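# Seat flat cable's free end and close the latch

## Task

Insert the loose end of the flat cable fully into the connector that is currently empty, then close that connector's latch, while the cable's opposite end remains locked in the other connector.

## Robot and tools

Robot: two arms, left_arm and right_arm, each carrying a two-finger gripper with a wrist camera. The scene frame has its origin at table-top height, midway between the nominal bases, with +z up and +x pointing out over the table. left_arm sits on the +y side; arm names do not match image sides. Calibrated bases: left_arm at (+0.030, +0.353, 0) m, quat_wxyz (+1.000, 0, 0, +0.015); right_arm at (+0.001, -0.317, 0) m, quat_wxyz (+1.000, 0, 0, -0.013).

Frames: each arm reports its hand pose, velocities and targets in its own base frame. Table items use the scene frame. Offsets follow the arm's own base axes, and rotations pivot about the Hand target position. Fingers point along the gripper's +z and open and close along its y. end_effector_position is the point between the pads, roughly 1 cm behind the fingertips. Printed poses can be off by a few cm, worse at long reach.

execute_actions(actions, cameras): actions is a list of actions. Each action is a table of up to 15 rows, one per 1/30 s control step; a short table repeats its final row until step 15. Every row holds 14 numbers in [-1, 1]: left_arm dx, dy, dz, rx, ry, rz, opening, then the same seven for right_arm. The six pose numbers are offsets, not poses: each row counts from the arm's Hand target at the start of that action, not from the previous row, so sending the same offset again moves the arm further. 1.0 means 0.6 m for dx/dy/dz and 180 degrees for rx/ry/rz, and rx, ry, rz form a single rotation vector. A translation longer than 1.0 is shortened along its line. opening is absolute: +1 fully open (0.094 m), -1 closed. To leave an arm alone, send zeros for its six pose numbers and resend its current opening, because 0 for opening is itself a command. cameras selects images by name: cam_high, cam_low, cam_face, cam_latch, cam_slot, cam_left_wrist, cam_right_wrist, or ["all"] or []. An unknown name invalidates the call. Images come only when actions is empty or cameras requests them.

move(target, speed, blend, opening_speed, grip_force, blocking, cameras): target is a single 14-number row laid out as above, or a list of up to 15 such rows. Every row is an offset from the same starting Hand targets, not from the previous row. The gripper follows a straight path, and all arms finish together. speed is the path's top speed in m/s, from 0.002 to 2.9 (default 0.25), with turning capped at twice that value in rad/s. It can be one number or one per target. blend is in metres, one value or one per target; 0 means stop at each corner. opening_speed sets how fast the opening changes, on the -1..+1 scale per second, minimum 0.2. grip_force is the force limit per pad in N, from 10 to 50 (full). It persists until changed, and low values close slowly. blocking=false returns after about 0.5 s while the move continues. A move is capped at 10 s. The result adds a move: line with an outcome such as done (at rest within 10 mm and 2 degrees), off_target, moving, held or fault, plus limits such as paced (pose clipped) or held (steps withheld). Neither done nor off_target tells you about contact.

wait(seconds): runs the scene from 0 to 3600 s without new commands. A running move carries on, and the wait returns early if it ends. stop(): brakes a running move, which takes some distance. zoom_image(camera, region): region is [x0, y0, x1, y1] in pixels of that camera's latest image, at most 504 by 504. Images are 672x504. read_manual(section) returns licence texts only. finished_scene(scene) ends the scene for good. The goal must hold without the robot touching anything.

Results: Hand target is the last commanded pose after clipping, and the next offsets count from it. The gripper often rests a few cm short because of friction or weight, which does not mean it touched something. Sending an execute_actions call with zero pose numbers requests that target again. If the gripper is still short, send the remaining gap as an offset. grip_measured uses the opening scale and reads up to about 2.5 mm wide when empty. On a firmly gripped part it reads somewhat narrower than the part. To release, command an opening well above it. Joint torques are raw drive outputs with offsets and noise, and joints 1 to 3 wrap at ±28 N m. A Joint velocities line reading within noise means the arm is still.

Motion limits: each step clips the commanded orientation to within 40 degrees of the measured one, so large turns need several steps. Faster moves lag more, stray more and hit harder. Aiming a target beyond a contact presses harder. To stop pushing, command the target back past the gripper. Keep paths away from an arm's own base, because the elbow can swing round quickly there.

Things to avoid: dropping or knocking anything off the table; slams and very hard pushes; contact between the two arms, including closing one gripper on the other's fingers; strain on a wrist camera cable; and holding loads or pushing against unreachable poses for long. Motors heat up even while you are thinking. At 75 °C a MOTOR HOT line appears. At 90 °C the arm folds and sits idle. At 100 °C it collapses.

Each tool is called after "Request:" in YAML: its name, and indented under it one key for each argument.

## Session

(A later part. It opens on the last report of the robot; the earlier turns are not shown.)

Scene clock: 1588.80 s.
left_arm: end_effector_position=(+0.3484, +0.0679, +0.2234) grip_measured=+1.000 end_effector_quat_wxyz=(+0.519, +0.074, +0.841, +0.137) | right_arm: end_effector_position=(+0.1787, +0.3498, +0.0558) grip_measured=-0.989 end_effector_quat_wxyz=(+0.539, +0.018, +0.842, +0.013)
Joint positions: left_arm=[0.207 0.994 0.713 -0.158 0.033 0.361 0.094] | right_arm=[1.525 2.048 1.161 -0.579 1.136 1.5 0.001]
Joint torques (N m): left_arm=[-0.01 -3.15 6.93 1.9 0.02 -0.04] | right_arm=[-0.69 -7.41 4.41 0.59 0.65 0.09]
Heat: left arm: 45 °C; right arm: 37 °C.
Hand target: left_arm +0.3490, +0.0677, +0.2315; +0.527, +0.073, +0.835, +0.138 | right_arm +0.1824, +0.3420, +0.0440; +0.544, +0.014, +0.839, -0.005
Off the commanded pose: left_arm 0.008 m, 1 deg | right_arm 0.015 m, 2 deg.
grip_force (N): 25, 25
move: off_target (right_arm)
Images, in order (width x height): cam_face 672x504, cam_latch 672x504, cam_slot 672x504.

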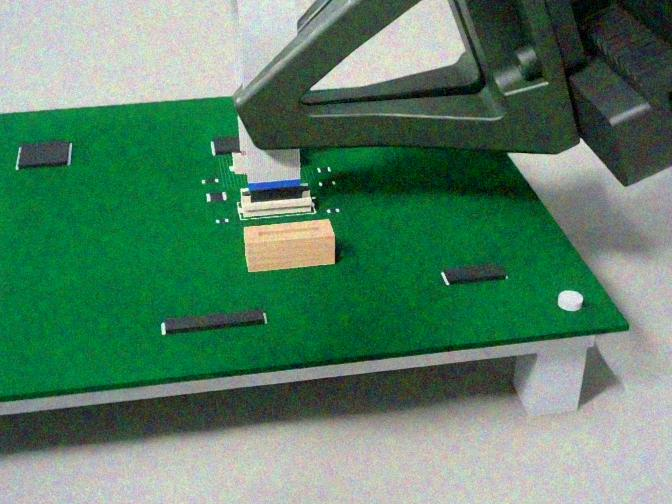

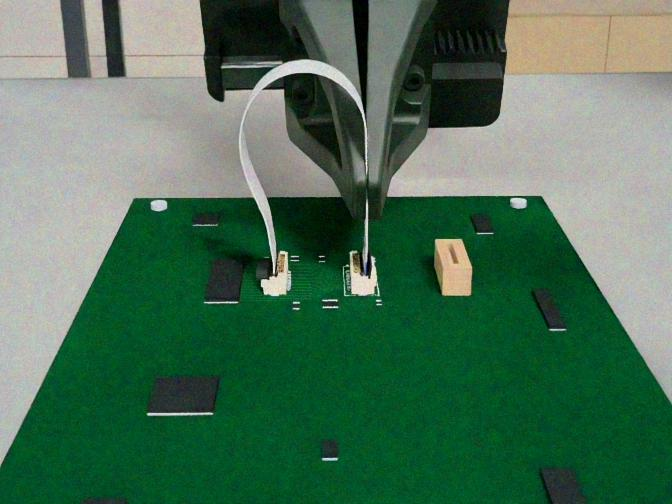

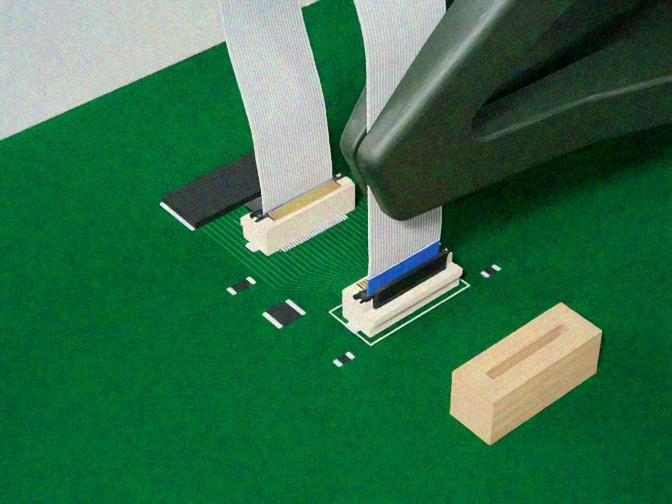

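Request:
move:
  target: [0,0,0,0,0,0,1,0,0,0,-0.0072,0.0004,0.0034,-1]
  speed: 0.02
  cameras: ["cam_latch","cam_slot"]

Request:
zoom_image:
  camera: "cam_latch"
  region: [345, 245, 385, 285]

Scene clock: 1729.70 s.
left_arm: end_effector_position=(+0.3484, +0.0679, +0.2234) grip_measured=+1.000 end_effector_quat_wxyz=(+0.519, +0.074, +0.841, +0.137) | right_arm: end_effector_position=(+0.1787, +0.3500, +0.0557) grip_measured=-0.989 end_effector_quat_wxyz=(+0.539, +0.012, +0.842, +0.010)
Joint positions: left_arm=[0.207 0.994 0.713 -0.158 0.033 0.361 0.094] | right_arm=[1.525 2.048 1.161 -0.577 1.136 1.486 0.001]
Joint torques (N m): left_arm=[-0.01 -3.17 6.93 1.89 0.02 -0.05] | right_arm=[-0.69 -7.25 4.45 0.64 0.65 -0.07]
Heat: left arm: 45 °C; right arm: 37 °C.
Hand target: left_arm +0.3490, +0.0677, +0.2315; +0.527, +0.073, +0.835, +0.138 | right_arm +0.1824, +0.3419, +0.0439; +0.544, +0.003, +0.839, -0.012
Off the commanded pose: left_arm 0.008 m, 1 deg | right_arm 0.015 m, 3 deg.
grip_force (N): 25, 25
move: off_target (right_arm)

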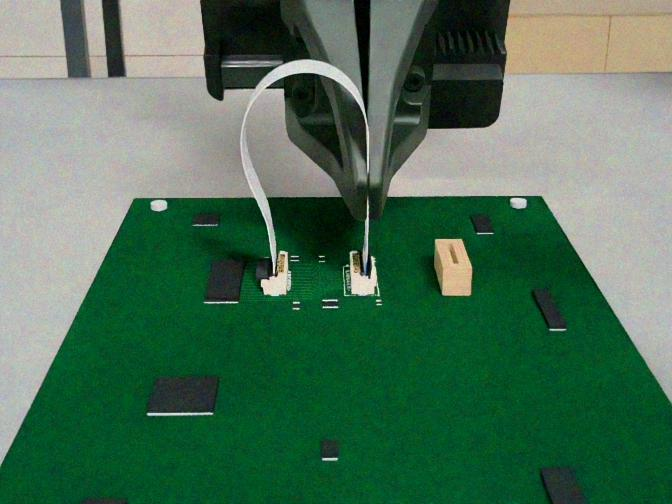

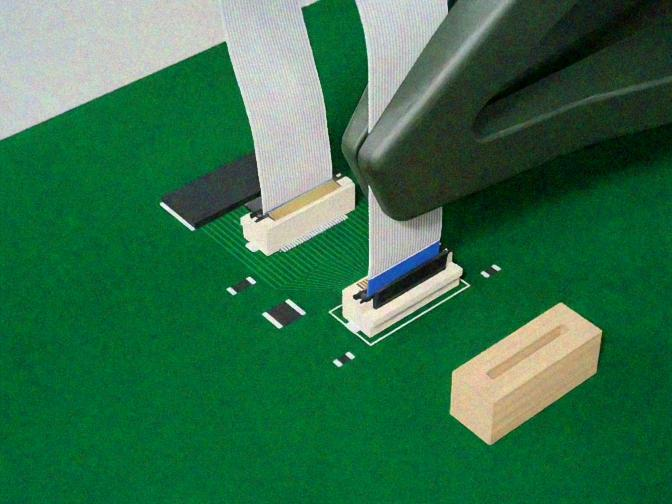

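Scaled by 12.600 from the camera's image (finer frame: 960x720).

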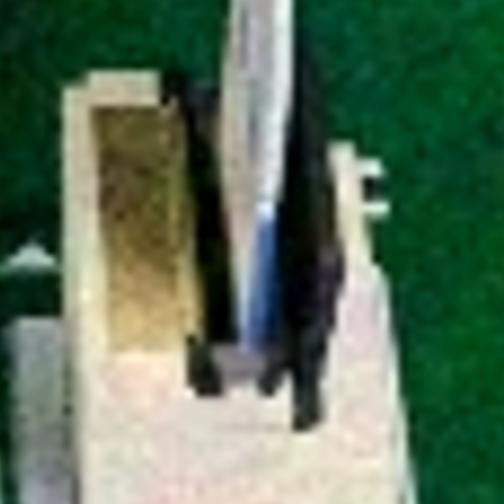

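Request:
move:
  target: [0,0,0,0,0,0,1,0.0028,0,0.006,0,-0.007,0,-1]
  speed: 0.02
  cameras: []

Scene clock: 1783.13 s.
left_arm: end_effector_position=(+0.3484, +0.0679, +0.2234) grip_measured=+1.000 end_effector_quat_wxyz=(+0.519, +0.074, +0.841, +0.137) | right_arm: end_effector_position=(+0.1799, +0.3498, +0.0561) grip_measured=-0.989 end_effector_quat_wxyz=(+0.545, +0.010, +0.838, +0.007)
Joint positions: left_arm=[0.207 0.994 0.713 -0.158 0.033 0.361 0.094] | right_arm=[1.525 2.054 1.161 -0.574 1.151 1.482 0.001]
Joint torques (N m): left_arm=[-0.01 -3.17 6.93 1.89 0.02 -0.04] | right_arm=[-0.66 -7.86 4.25 0.62 0.69 -0.03]
Heat: left arm: 45 °C; right arm: 37 °C.
Hand target: left_arm +0.3490, +0.0677, +0.2315; +0.527, +0.073, +0.835, +0.138 | right_arm +0.1840, +0.3419, +0.0475; +0.553, +0.003, +0.833, -0.011
Off the commanded pose: left_arm 0.008 m, 1 deg | right_arm 0.012 m, 2 deg.
grip_force (N): 25, 25
move: off_target (right_arm)

Request:
move:
  target: [0,0,0,0,0,0,1,0,-0.0088,0,-0.0115,0,0,-1]
  speed: 0.02
  cameras: ["cam_latch"]

Request:
zoom_image:
  camera: "cam_latch"
  region: [345, 245, 385, 285]

Scene clock: 1806.27 s.
left_arm: end_effector_position=(+0.3484, +0.0679, +0.2234) grip_measured=+1.000 end_effector_quat_wxyz=(+0.519, +0.074, +0.841, +0.137) | right_arm: end_effector_position=(+0.1799, +0.3492, +0.0561) grip_measured=-0.989 end_effector_quat_wxyz=(+0.545, +0.007, +0.838, +0.004)
Joint positions: left_arm=[0.207 0.994 0.713 -0.158 0.033 0.361 0.094] | right_arm=[1.525 2.054 1.161 -0.578 1.152 1.477 0.001]
Joint torques (N m): left_arm=[0.01 -3.17 6.94 1.9 0.02 -0.04] | right_arm=[-0.79 -8.02 4.03 0.33 0.7 -0.02]
Heat: left arm: 45 °C; right arm: 37 °C.
Hand target: left_arm +0.3490, +0.0677, +0.2315; +0.527, +0.073, +0.835, +0.138 | right_arm +0.1840, +0.3367, +0.0475; +0.553, -0.007, +0.833, -0.027
Off the commanded pose: left_arm 0.008 m, 1 deg | right_arm 0.016 m, 4 deg.
grip_force (N): 25, 25
move: off_target (right_arm)

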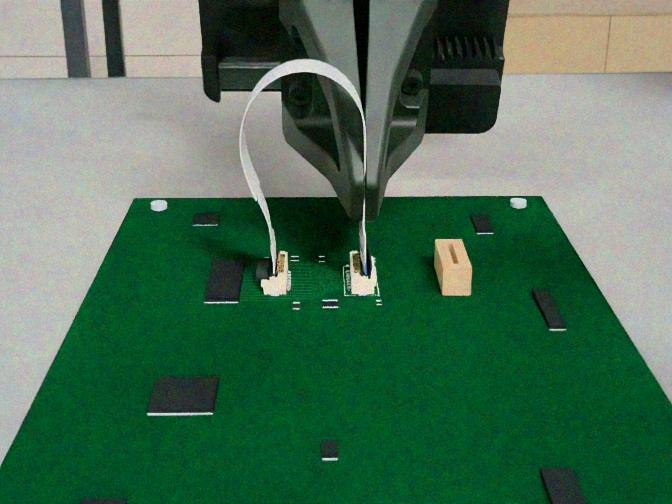

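Scaled by 12.600 from the camera's image (finer frame: 960x720).

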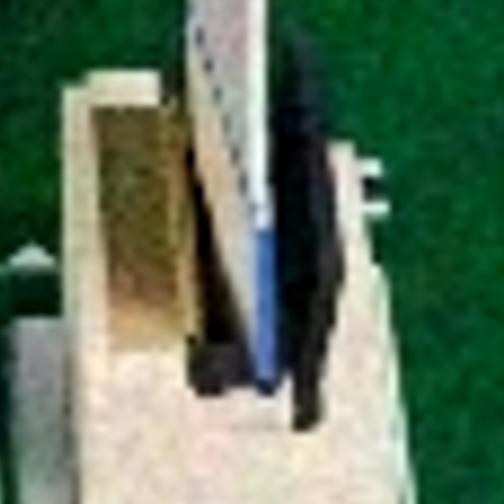

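Request:
move:
  target: [0,0,0,0,0,0,1,0,0.01,0.0485,0.0286,0,0,-1]
  speed: 0.04
  cameras: []

Scene clock: 1903.80 s.
left_arm: end_effector_position=(+0.3484, +0.0679, +0.2234) grip_measured=+1.000 end_effector_quat_wxyz=(+0.519, +0.074, +0.841, +0.137) | right_arm: end_effector_position=(+0.1799, +0.3506, +0.0687) grip_measured=-0.989 end_effector_quat_wxyz=(+0.546, +0.015, +0.838, +0.017)
Joint positions: left_arm=[0.207 0.994 0.713 -0.158 0.033 0.361 0.094] | right_arm=[1.525 2.017 1.161 -0.583 1.152 1.476 0.001]
Joint torques (N m): left_arm=[-0.02 -3.14 6.93 1.89 0.02 -0.04] | right_arm=[-0.73 -12.38 4.86 0.41 0.69 0.03]
Heat: left arm: 45 °C; right arm: 37 °C.
Hand target: left_arm +0.3490, +0.0677, +0.2315; +0.527, +0.073, +0.835, +0.138 | right_arm +0.1840, +0.3427, +0.0766; +0.553, +0.018, +0.833, +0.011
Off the commanded pose: left_arm 0.008 m, 1 deg | right_arm 0.012 m, 1 deg.
grip_force (N): 25, 25
move: off_target (right_arm)

Request:
move:
  target: [0,0,0,0,0,0,1,-0.0047,0,-0.0095,0.0117,0.0113,-0.0052,-1]
  speed: 0.03
  cameras: []

Scene clock: 1933.23 s.
left_arm: end_effector_position=(+0.3484, +0.0679, +0.2234) grip_measured=+1.000 end_effector_quat_wxyz=(+0.519, +0.074, +0.841, +0.137) | right_arm: end_effector_position=(+0.1786, +0.3488, +0.0639) grip_measured=-0.989 end_effector_quat_wxyz=(+0.534, +0.029, +0.845, +0.023)
Joint positions: left_arm=[0.207 0.994 0.713 -0.158 0.033 0.361 0.094] | right_arm=[1.523 2.017 1.161 -0.597 1.124 1.518 0.001]
Joint torques (N m): left_arm=[-0.02 -3.15 6.9 1.89 0.02 -0.04] | right_arm=[-0.69 -12.04 4.89 0.38 0.62 0.05]
Heat: left arm: 45 °C; right arm: 37 °C.
Hand target: left_arm +0.3490, +0.0677, +0.2315; +0.527, +0.073, +0.835, +0.138 | right_arm +0.1812, +0.3427, +0.0709; +0.538, +0.035, +0.842, +0.021
Off the commanded pose: left_arm 0.008 m, 1 deg | right_arm 0.010 m, 1 deg.
grip_force (N): 25, 25
move: done

Request:
move:
  target: [0,0,0,0,0,0,1,0.0018,0.0002,-0.0317,-0.0184,-0.0045,0.0032,-1]
  speed: 0.03
  cameras: ["cam_latch","cam_face","cam_slot"]

Request:
zoom_image:
  camera: "cam_latch"
  region: [340, 220, 390, 285]

Request:
zoom_image:
  camera: "cam_face"
  region: [220, 130, 340, 230]

Request:
zoom_image:
  camera: "cam_slot"
  region: [340, 200, 460, 320]

Scene clock: 1967.33 s.
left_arm: end_effector_position=(+0.3484, +0.0679, +0.2234) grip_measured=+1.000 end_effector_quat_wxyz=(+0.519, +0.074, +0.841, +0.137) | right_arm: end_effector_position=(+0.1787, +0.3485, +0.0578) grip_measured=-0.989 end_effector_quat_wxyz=(+0.534, +0.021, +0.845, +0.014)
Joint positions: left_arm=[0.207 0.994 0.713 -0.158 0.033 0.361 0.094] | right_arm=[1.522 2.035 1.161 -0.592 1.124 1.507 0.001]
Joint torques (N m): left_arm=[-0.01 -3.15 6.94 1.89 0.02 -0.04] | right_arm=[-0.47 -8.05 4.83 0.67 0.76 -0.04]
Heat: left arm: 45 °C; right arm: 37 °C.
Hand target: left_arm +0.3490, +0.0677, +0.2315; +0.527, +0.073, +0.835, +0.138 | right_arm +0.1824, +0.3427, +0.0519; +0.544, +0.016, +0.839, +0.000
Off the commanded pose: left_arm 0.008 m, 1 deg | right_arm 0.009 m, 2 deg.
grip_force (N): 25, 25
move: done
Images, in order (width x height): cam_face 672x504, cam_latch 672x504, cam_slot 672x504.

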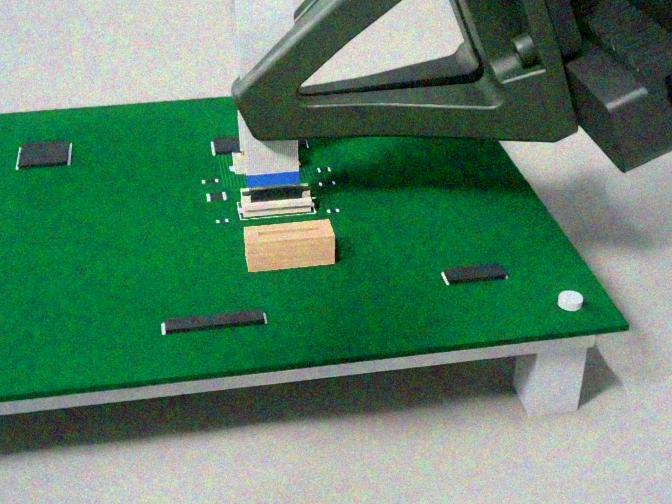

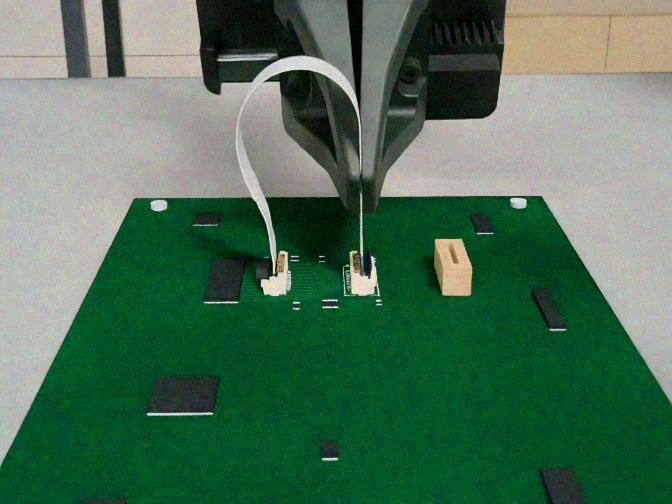

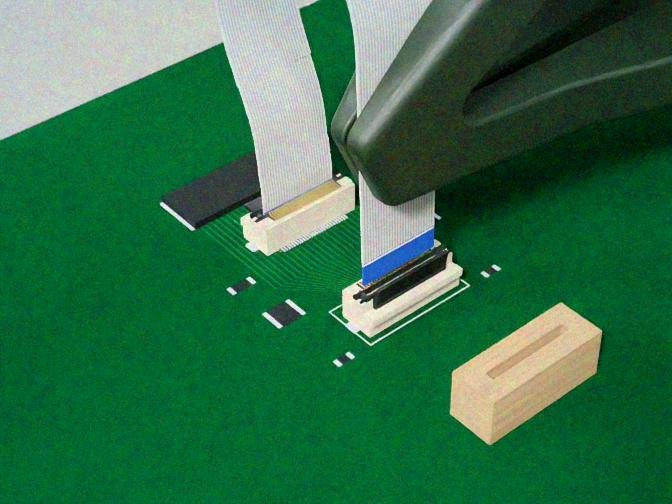

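Scaled by 7.754 from the camera's image (finer frame: 960x720).

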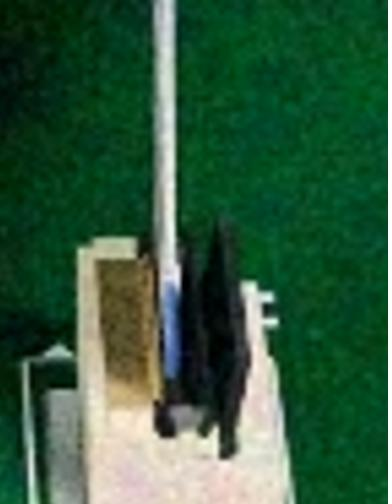

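Scaled by 4.200 from the camera's image (finer frame: 960x720).

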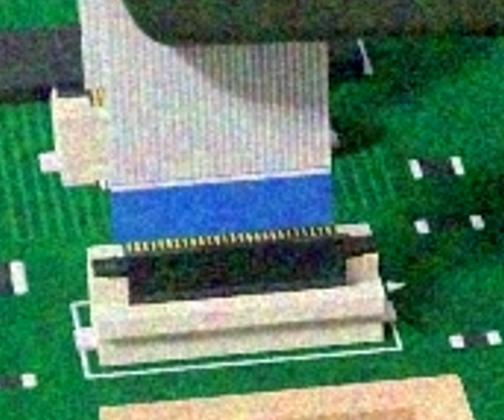

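Scaled by 4.200 from the camera's image (finer frame: 960x720).

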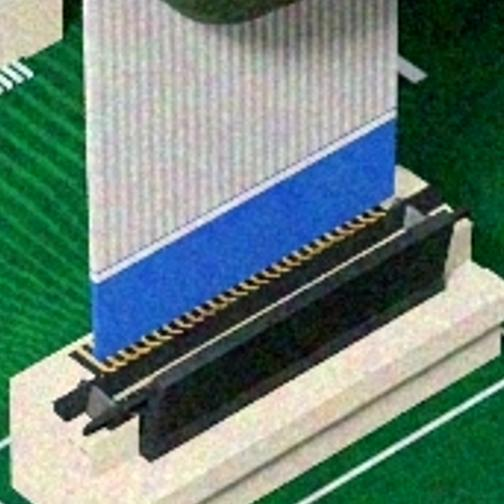

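Request:
move:
  target: [0,0,0,0,0,0,1,-0.0022,0.0006,-0.0043,0.0008,0.0052,0,-1]
  speed: 0.02
  cameras: ["cam_latch","cam_face","cam_slot"]

Request:
zoom_image:
  camera: "cam_latch"
  region: [345, 245, 385, 285]

Request:
zoom_image:
  camera: "cam_face"
  region: [230, 160, 330, 230]

Request:
zoom_image:
  camera: "cam_slot"
  region: [340, 220, 460, 320]

Scene clock: 2022.03 s.
left_arm: end_effector_position=(+0.3484, +0.0679, +0.2234) grip_measured=+1.000 end_effector_quat_wxyz=(+0.519, +0.074, +0.841, +0.137) | right_arm: end_effector_position=(+0.1787, +0.3486, +0.0577) grip_measured=-0.989 end_effector_quat_wxyz=(+0.534, +0.021, +0.845, +0.014)
Joint positions: left_arm=[0.207 0.994 0.713 -0.158 0.033 0.361 0.094] | right_arm=[1.522 2.035 1.161 -0.591 1.123 1.506 0.001]
Joint torques (N m): left_arm=[0.01 -3.17 6.93 1.89 0.02 -0.04] | right_arm=[-0.46 -8.05 4.79 0.61 0.62 -0.03]
Heat: left arm: 45 °C; right arm: 37 °C.
Hand target: left_arm +0.3490, +0.0677, +0.2315; +0.527, +0.073, +0.835, +0.138 | right_arm +0.1811, +0.3431, +0.0493; +0.537, +0.016, +0.843, +0.001
Off the commanded pose: left_arm 0.008 m, 1 deg | right_arm 0.010 m, 2 deg.
grip_force (N): 25, 25
move: done
Images, in order (width x height): cam_face 672x504, cam_latch 672x504, cam_slot 672x504.

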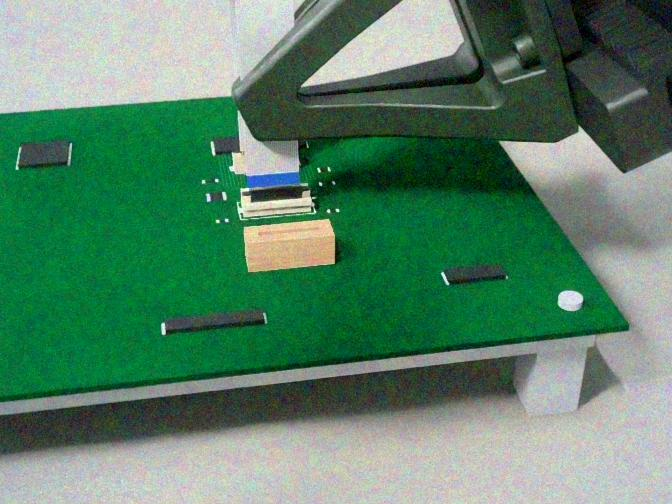

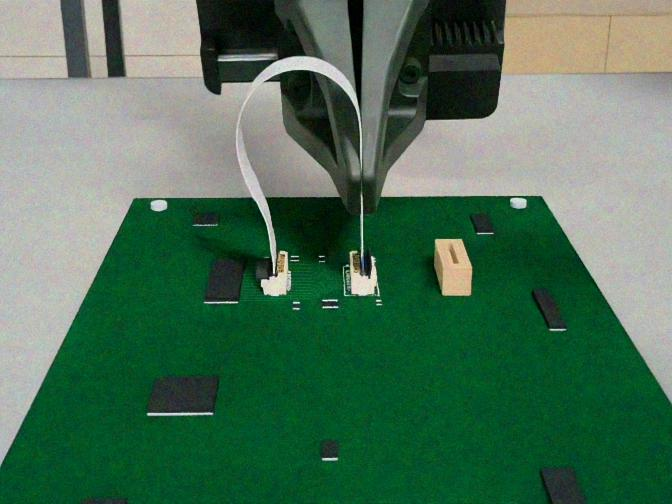

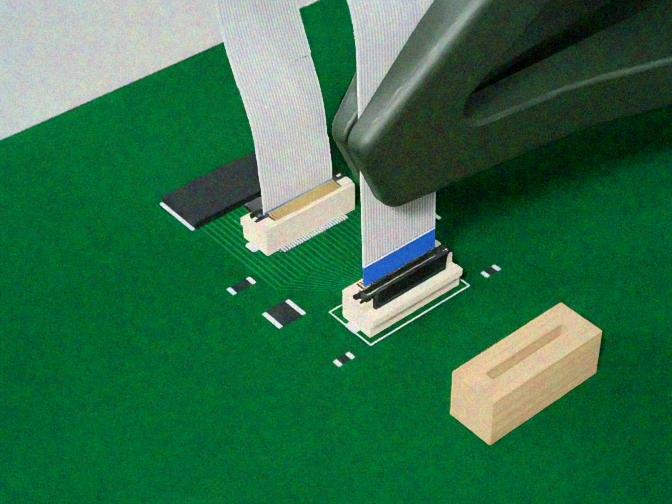

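Scaled by 12.600 from the camera's image (finer frame: 960x720).

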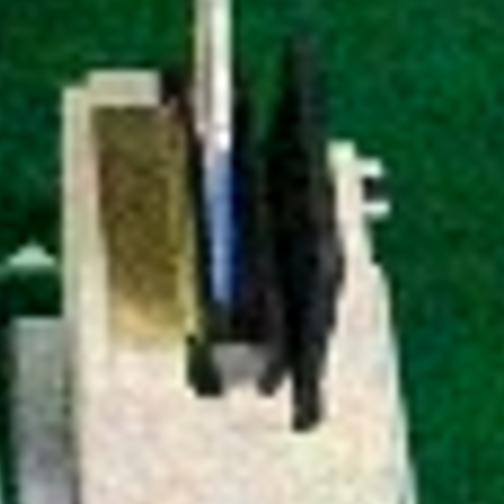

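Scaled by 5.040 from the camera's image (finer frame: 960x720).

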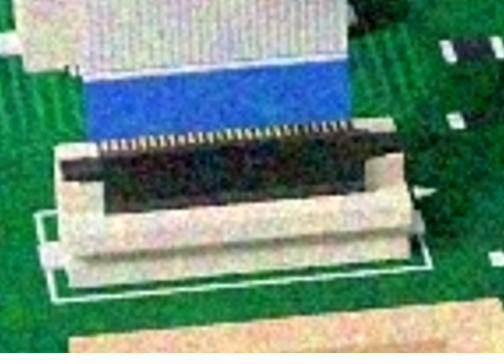

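Scaled by 4.200 from the camera's image (finer frame: 960x720).

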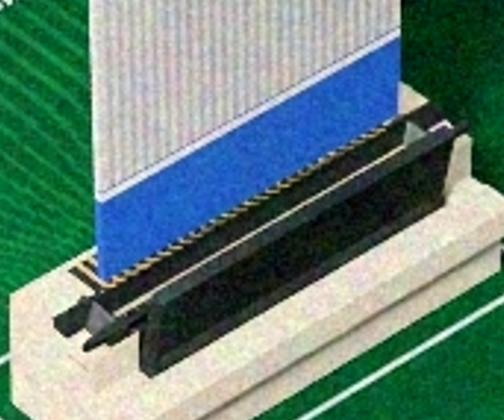

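Request:
move:
  target: [0,0,0,0,0,0,1,-0.0008,0.0018,-0.0013,0.0024,0.0014,0,-1]
  speed: 0.02
  cameras: ["cam_latch","cam_face","cam_slot"]

Request:
zoom_image:
  camera: "cam_latch"
  region: [345, 245, 385, 285]

Request:
zoom_image:
  camera: "cam_face"
  region: [230, 160, 330, 230]

Request:
zoom_image:
  camera: "cam_slot"
  region: [340, 220, 460, 320]

Scene clock: 2040.67 s.
left_arm: end_effector_position=(+0.3484, +0.0679, +0.2234) grip_measured=+1.000 end_effector_quat_wxyz=(+0.519, +0.074, +0.841, +0.137) | right_arm: end_effector_position=(+0.1784, +0.3492, +0.0570) grip_measured=-0.989 end_effector_quat_wxyz=(+0.532, +0.022, +0.846, +0.016)
Joint positions: left_arm=[0.207 0.994 0.713 -0.158 0.033 0.361 0.094] | right_arm=[1.522 2.035 1.161 -0.587 1.119 1.506 0.001]
Joint torques (N m): left_arm=[-0.01 -3.17 6.93 1.89 0.02 -0.05] | right_arm=[-0.4 -7.9 4.86 0.7 0.6 0.01]
Heat: left arm: 45 °C; right arm: 37 °C.
Hand target: left_arm +0.3490, +0.0677, +0.2315; +0.527, +0.073, +0.835, +0.138 | right_arm +0.1806, +0.3442, +0.0485; +0.535, +0.018, +0.844, +0.004
Off the commanded pose: left_arm 0.008 m, 1 deg | right_arm 0.010 m, 2 deg.
grip_force (N): 25, 25
move: done
Images, in order (width x height): cam_face 672x504, cam_latch 672x504, cam_slot 672x504.

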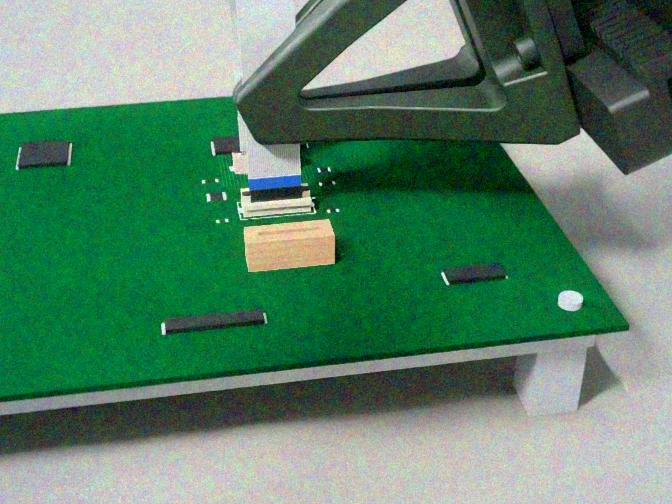

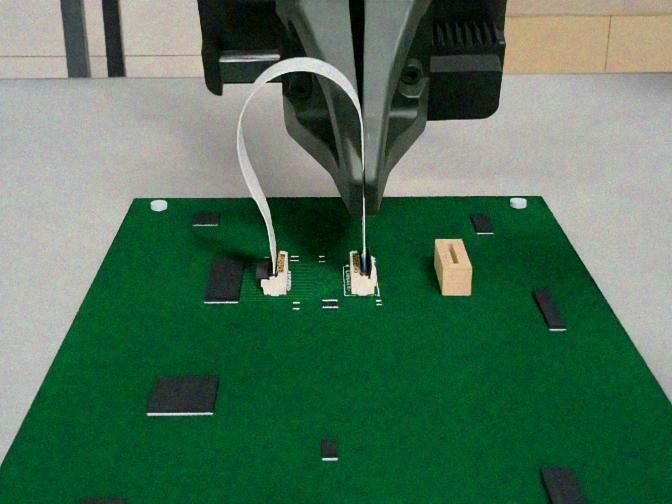

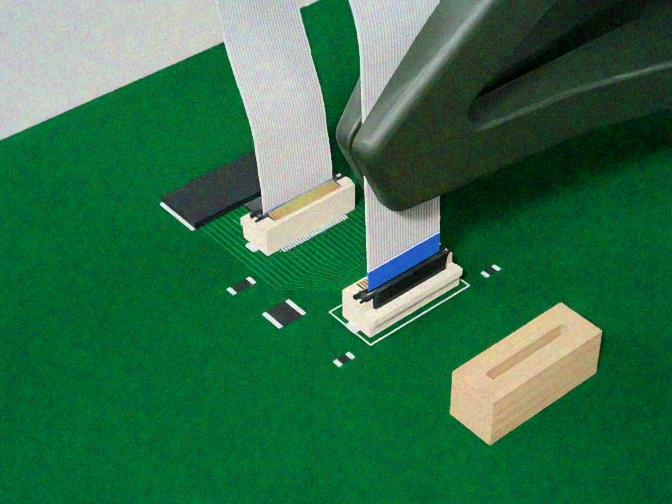

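Scaled by 12.600 from the camera's image (finer frame: 960x720).

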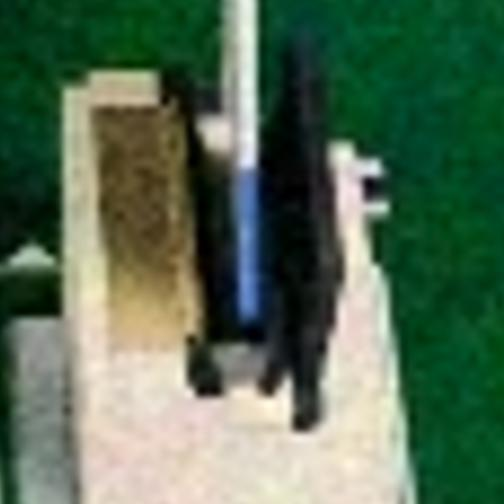

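Scaled by 5.040 from the camera's image (finer frame: 960x720).

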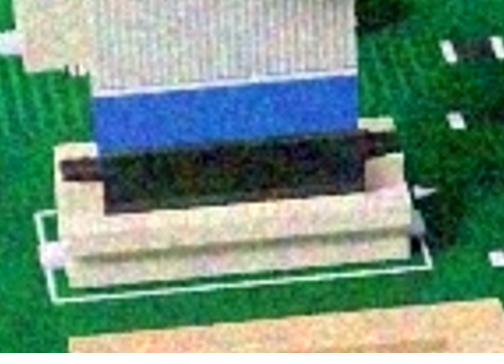

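Scaled by 4.200 from the camera's image (finer frame: 960x720).

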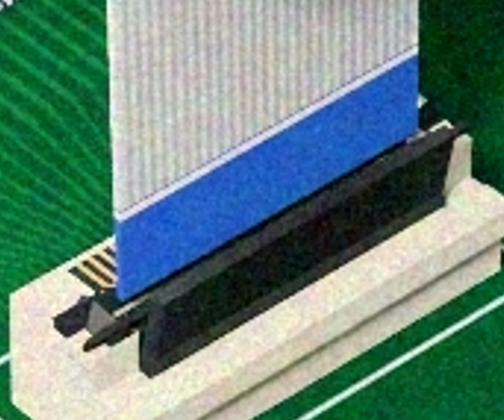

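Request:
move:
  target: [0,0,0,0,0,0,1,-0.0002,0,-0.0038,-0.0013,0.0004,0,-1]
  speed: 0.02
  cameras: ["cam_latch","cam_face","cam_slot"]

Request:
zoom_image:
  camera: "cam_latch"
  region: [345, 245, 385, 285]

Request:
zoom_image:
  camera: "cam_slot"
  region: [340, 220, 460, 320]

Scene clock: 2066.43 s.
left_arm: end_effector_position=(+0.3484, +0.0679, +0.2234) grip_measured=+1.000 end_effector_quat_wxyz=(+0.519, +0.074, +0.841, +0.137) | right_arm: end_effector_position=(+0.1782, +0.3491, +0.0545) grip_measured=-0.989 end_effector_quat_wxyz=(+0.531, +0.021, +0.847, +0.014)
Joint positions: left_arm=[0.207 0.994 0.713 -0.158 0.033 0.361 0.094] | right_arm=[1.522 2.042 1.161 -0.585 1.118 1.506 0.001]
Joint torques (N m): left_arm=[-0.01 -3.18 6.93 1.89 0.02 -0.04] | right_arm=[-0.47 -8.18 4.94 0.63 0.62 0.02]
Heat: left arm: 45 °C; right arm: 37 °C.
Hand target: left_arm +0.3490, +0.0677, +0.2315; +0.527, +0.073, +0.835, +0.138 | right_arm +0.1805, +0.3442, +0.0463; +0.535, +0.017, +0.845, +0.002
Off the commanded pose: left_arm 0.008 m, 1 deg | right_arm 0.010 m, 1 deg.
grip_force (N): 25, 25
move: done
Images, in order (width x height): cam_face 672x504, cam_latch 672x504, cam_slot 672x504.

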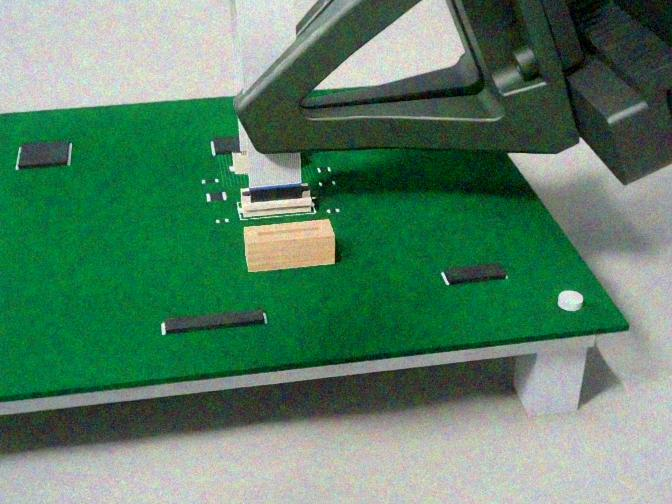

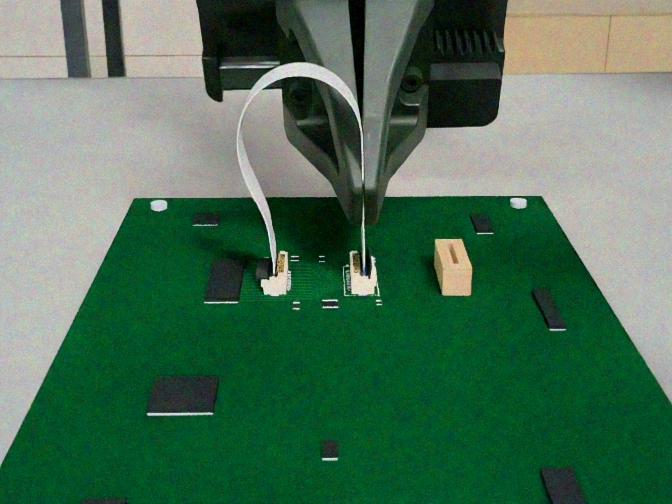

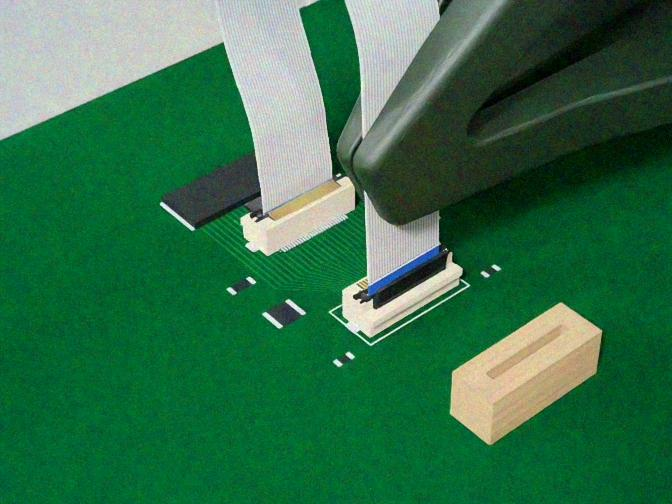

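Scaled by 12.600 from the camera's image (finer frame: 960x720).

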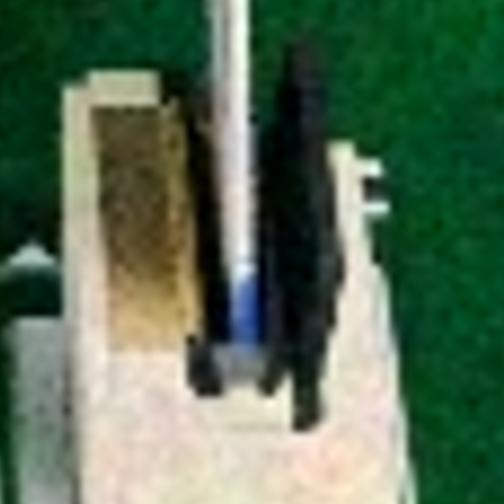

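Scaled by 4.200 from the camera's image (finer frame: 960x720).

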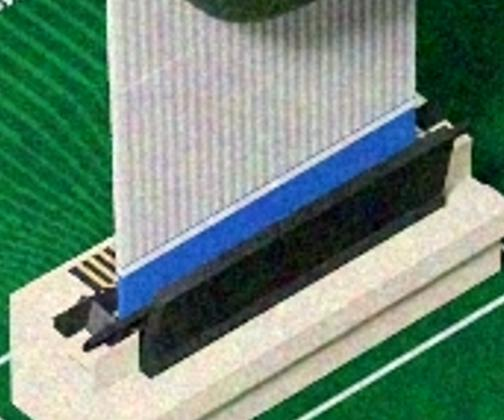

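Request:
move:
  target: [0,0,0,0,0,0,1,0,0.0007,-0.0046,-0.0006,0,0,-1]
  speed: 0.02
  cameras: ["cam_latch","cam_face","cam_slot"]

Request:
zoom_image:
  camera: "cam_latch"
  region: [345, 245, 385, 285]

Request:
zoom_image:
  camera: "cam_slot"
  region: [340, 220, 460, 320]

Scene clock: 2079.97 s.
left_arm: end_effector_position=(+0.3484, +0.0679, +0.2234) grip_measured=+1.000 end_effector_quat_wxyz=(+0.519, +0.074, +0.841, +0.137) | right_arm: end_effector_position=(+0.1783, +0.3495, +0.0524) grip_measured=-0.989 end_effector_quat_wxyz=(+0.531, +0.020, +0.847, +0.013)
Joint positions: left_arm=[0.207 0.994 0.713 -0.158 0.033 0.361 0.094] | right_arm=[1.522 2.049 1.161 -0.58 1.118 1.506 0.001]
Joint torques (N m): left_arm=[-0.01 -3.17 6.95 1.89 0.02 -0.04] | right_arm=[-0.28 -7.69 4.94 0.7 0.59 0]
Heat: left arm: 45 °C; right arm: 37 °C.
Hand target: left_arm +0.3490, +0.0677, +0.2315; +0.527, +0.073, +0.835, +0.138 | right_arm +0.1805, +0.3446, +0.0436; +0.535, +0.017, +0.845, +0.002
Off the commanded pose: left_arm 0.008 m, 1 deg | right_arm 0.010 m, 2 deg.
grip_force (N): 25, 25
move: done
Images, in order (width x height): cam_face 672x504, cam_latch 672x504, cam_slot 672x504.

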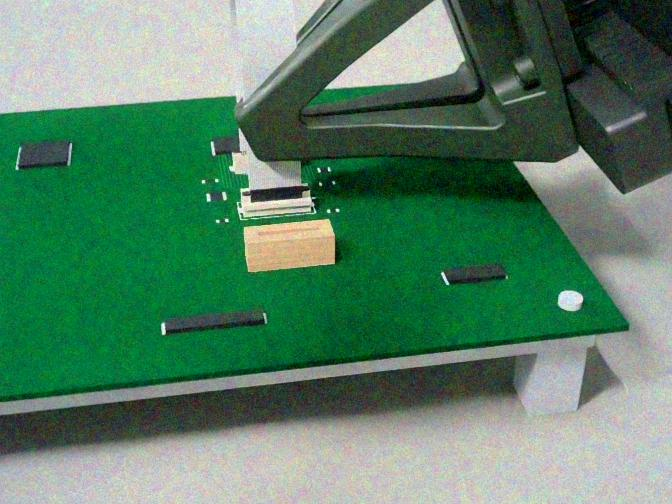

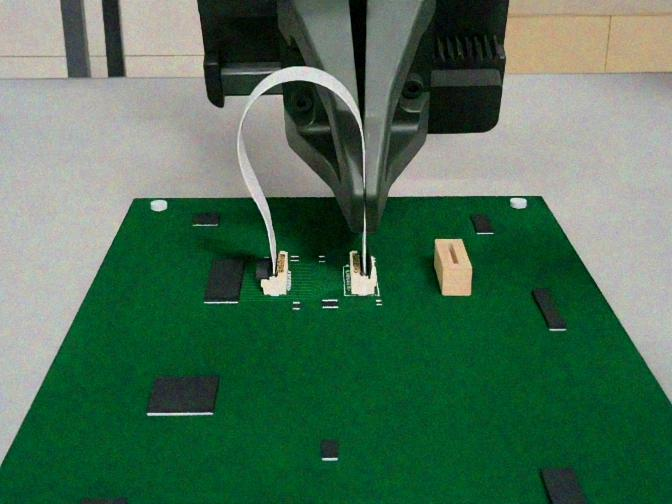

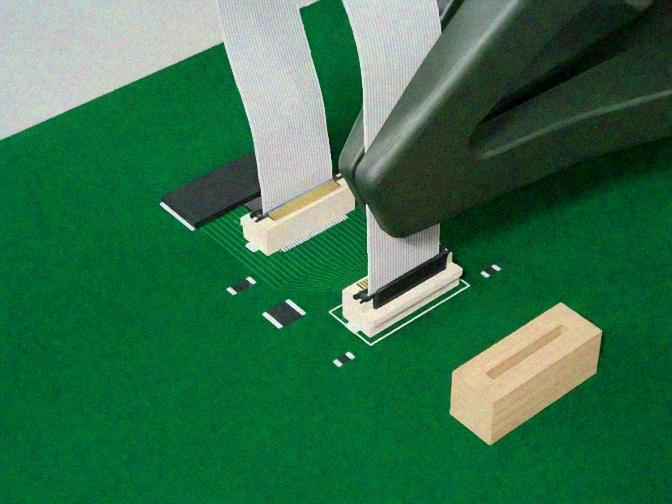

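Scaled by 12.600 from the camera's image (finer frame: 960x720).

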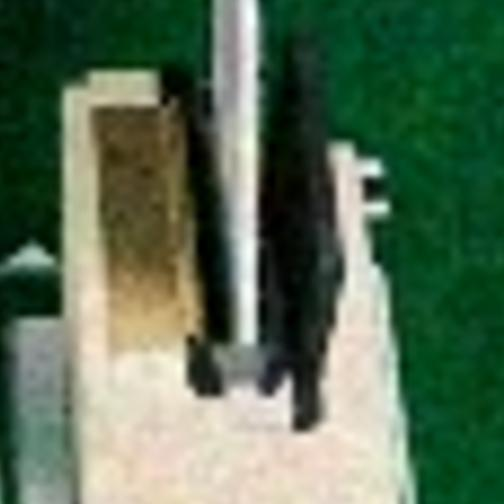

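Scaled by 4.200 from the camera's image (finer frame: 960x720).

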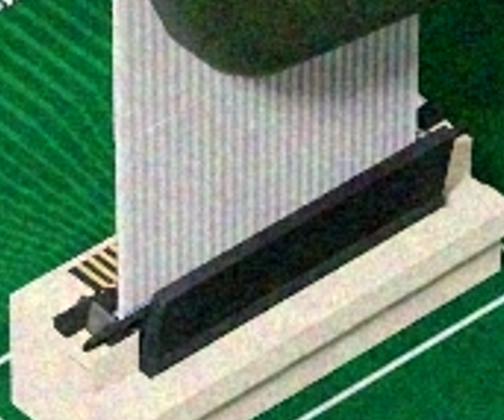

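Request:
move:
  target: [0,0,0,0,0,0,1,0,0.0003,-0.003,-0.0006,0,0,-1]
  speed: 0.02
  cameras: ["cam_latch","cam_slot"]

Request:
zoom_image:
  camera: "cam_latch"
  region: [345, 235, 385, 285]

Request:
zoom_image:
  camera: "cam_slot"
  region: [340, 220, 460, 320]

Scene clock: 2102.57 s.
left_arm: end_effector_position=(+0.3484, +0.0679, +0.2234) grip_measured=+1.000 end_effector_quat_wxyz=(+0.519, +0.074, +0.841, +0.137) | right_arm: end_effector_position=(+0.1783, +0.3496, +0.0524) grip_measured=-0.989 end_effector_quat_wxyz=(+0.531, +0.021, +0.847, +0.014)
Joint positions: left_arm=[0.207 0.994 0.713 -0.158 0.033 0.361 0.094] | right_arm=[1.522 2.049 1.161 -0.579 1.118 1.506 0.001]
Joint torques (N m): left_arm=[-0.02 -3.17 6.94 1.9 0.01 -0.04] | right_arm=[-0.43 -7.38 4.9 0.71 0.62 0.02]
Heat: left arm: 46 °C; right arm: 37 °C.
Hand target: left_arm +0.3490, +0.0677, +0.2315; +0.527, +0.073, +0.835, +0.138 | right_arm +0.1805, +0.3448, +0.0418; +0.535, +0.016, +0.845, +0.001
Off the commanded pose: left_arm 0.008 m, 1 deg | right_arm 0.012 m, 2 deg.
grip_force (N): 25, 25
move: off_target (right_arm)

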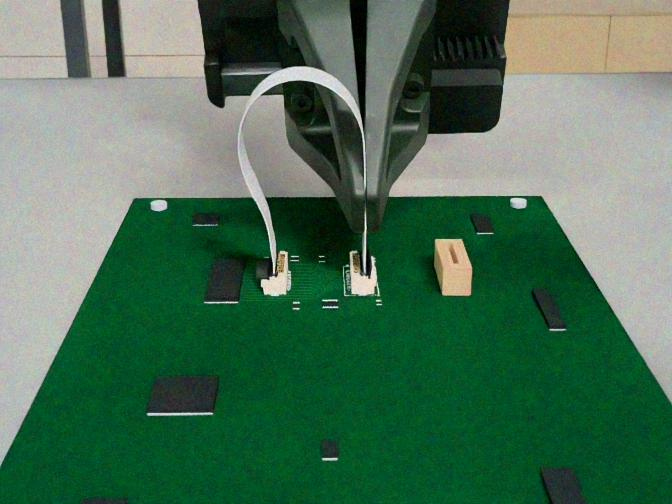

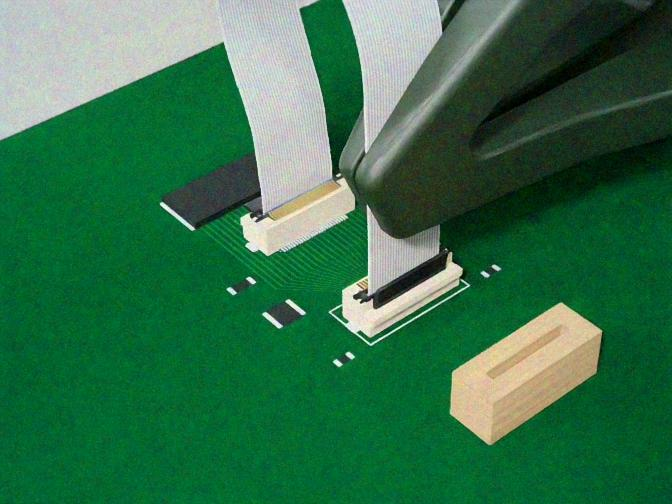

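Scaled by 10.080 from the camera's image (finer frame: 960x720).

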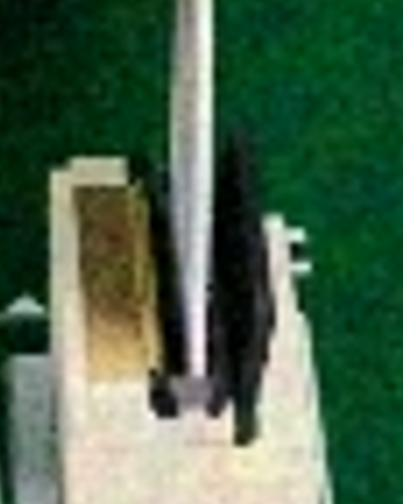

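Scaled by 4.200 from the camera's image (finer frame: 960x720).

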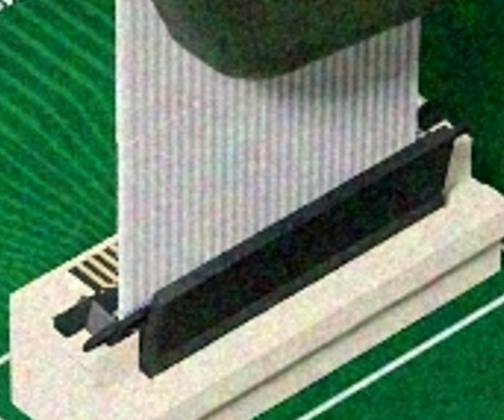

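Request:
move:
  target: [0,0,0,0,0,0,1,0,0,-0.0032,-0.0018,0,0,-1]
  speed: 0.02
  cameras: ["cam_latch"]

Request:
zoom_image:
  camera: "cam_latch"
  region: [345, 205, 385, 285]

Scene clock: 2116.83 s.
left_arm: end_effector_position=(+0.3484, +0.0679, +0.2234) grip_measured=+1.000 end_effector_quat_wxyz=(+0.519, +0.074, +0.841, +0.137) | right_arm: end_effector_position=(+0.1784, +0.3496, +0.0521) grip_measured=-0.989 end_effector_quat_wxyz=(+0.534, +0.019, +0.845, +0.013)
Joint positions: left_arm=[0.207 0.994 0.713 -0.158 0.033 0.361 0.094] | right_arm=[1.524 2.053 1.161 -0.577 1.124 1.506 0.001]
Joint torques (N m): left_arm=[-0.01 -3.17 6.93 1.89 0.02 -0.04] | right_arm=[-0.28 -7.15 5.01 0.65 0.54 0.08]
Heat: left arm: 46 °C; right arm: 37 °C.
Hand target: left_arm +0.3490, +0.0677, +0.2315; +0.527, +0.073, +0.835, +0.138 | right_arm +0.1804, +0.3448, +0.0398; +0.535, +0.015, +0.845, -0.001
Off the commanded pose: left_arm 0.008 m, 1 deg | right_arm 0.013 m, 2 deg.
grip_force (N): 25, 25
move: off_target (right_arm)

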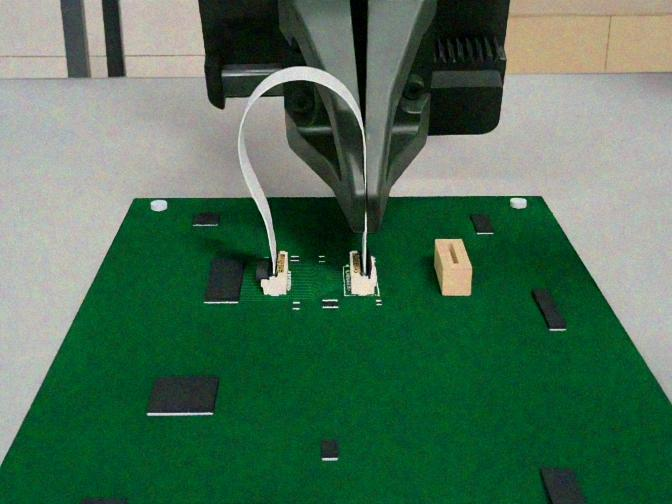

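Scaled by 6.300 from the camera's image (finer frame: 960x720).

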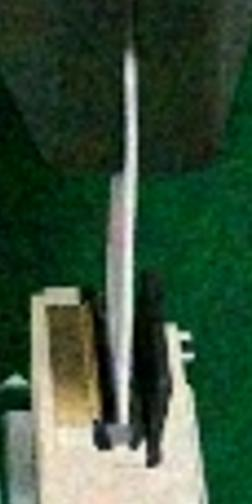

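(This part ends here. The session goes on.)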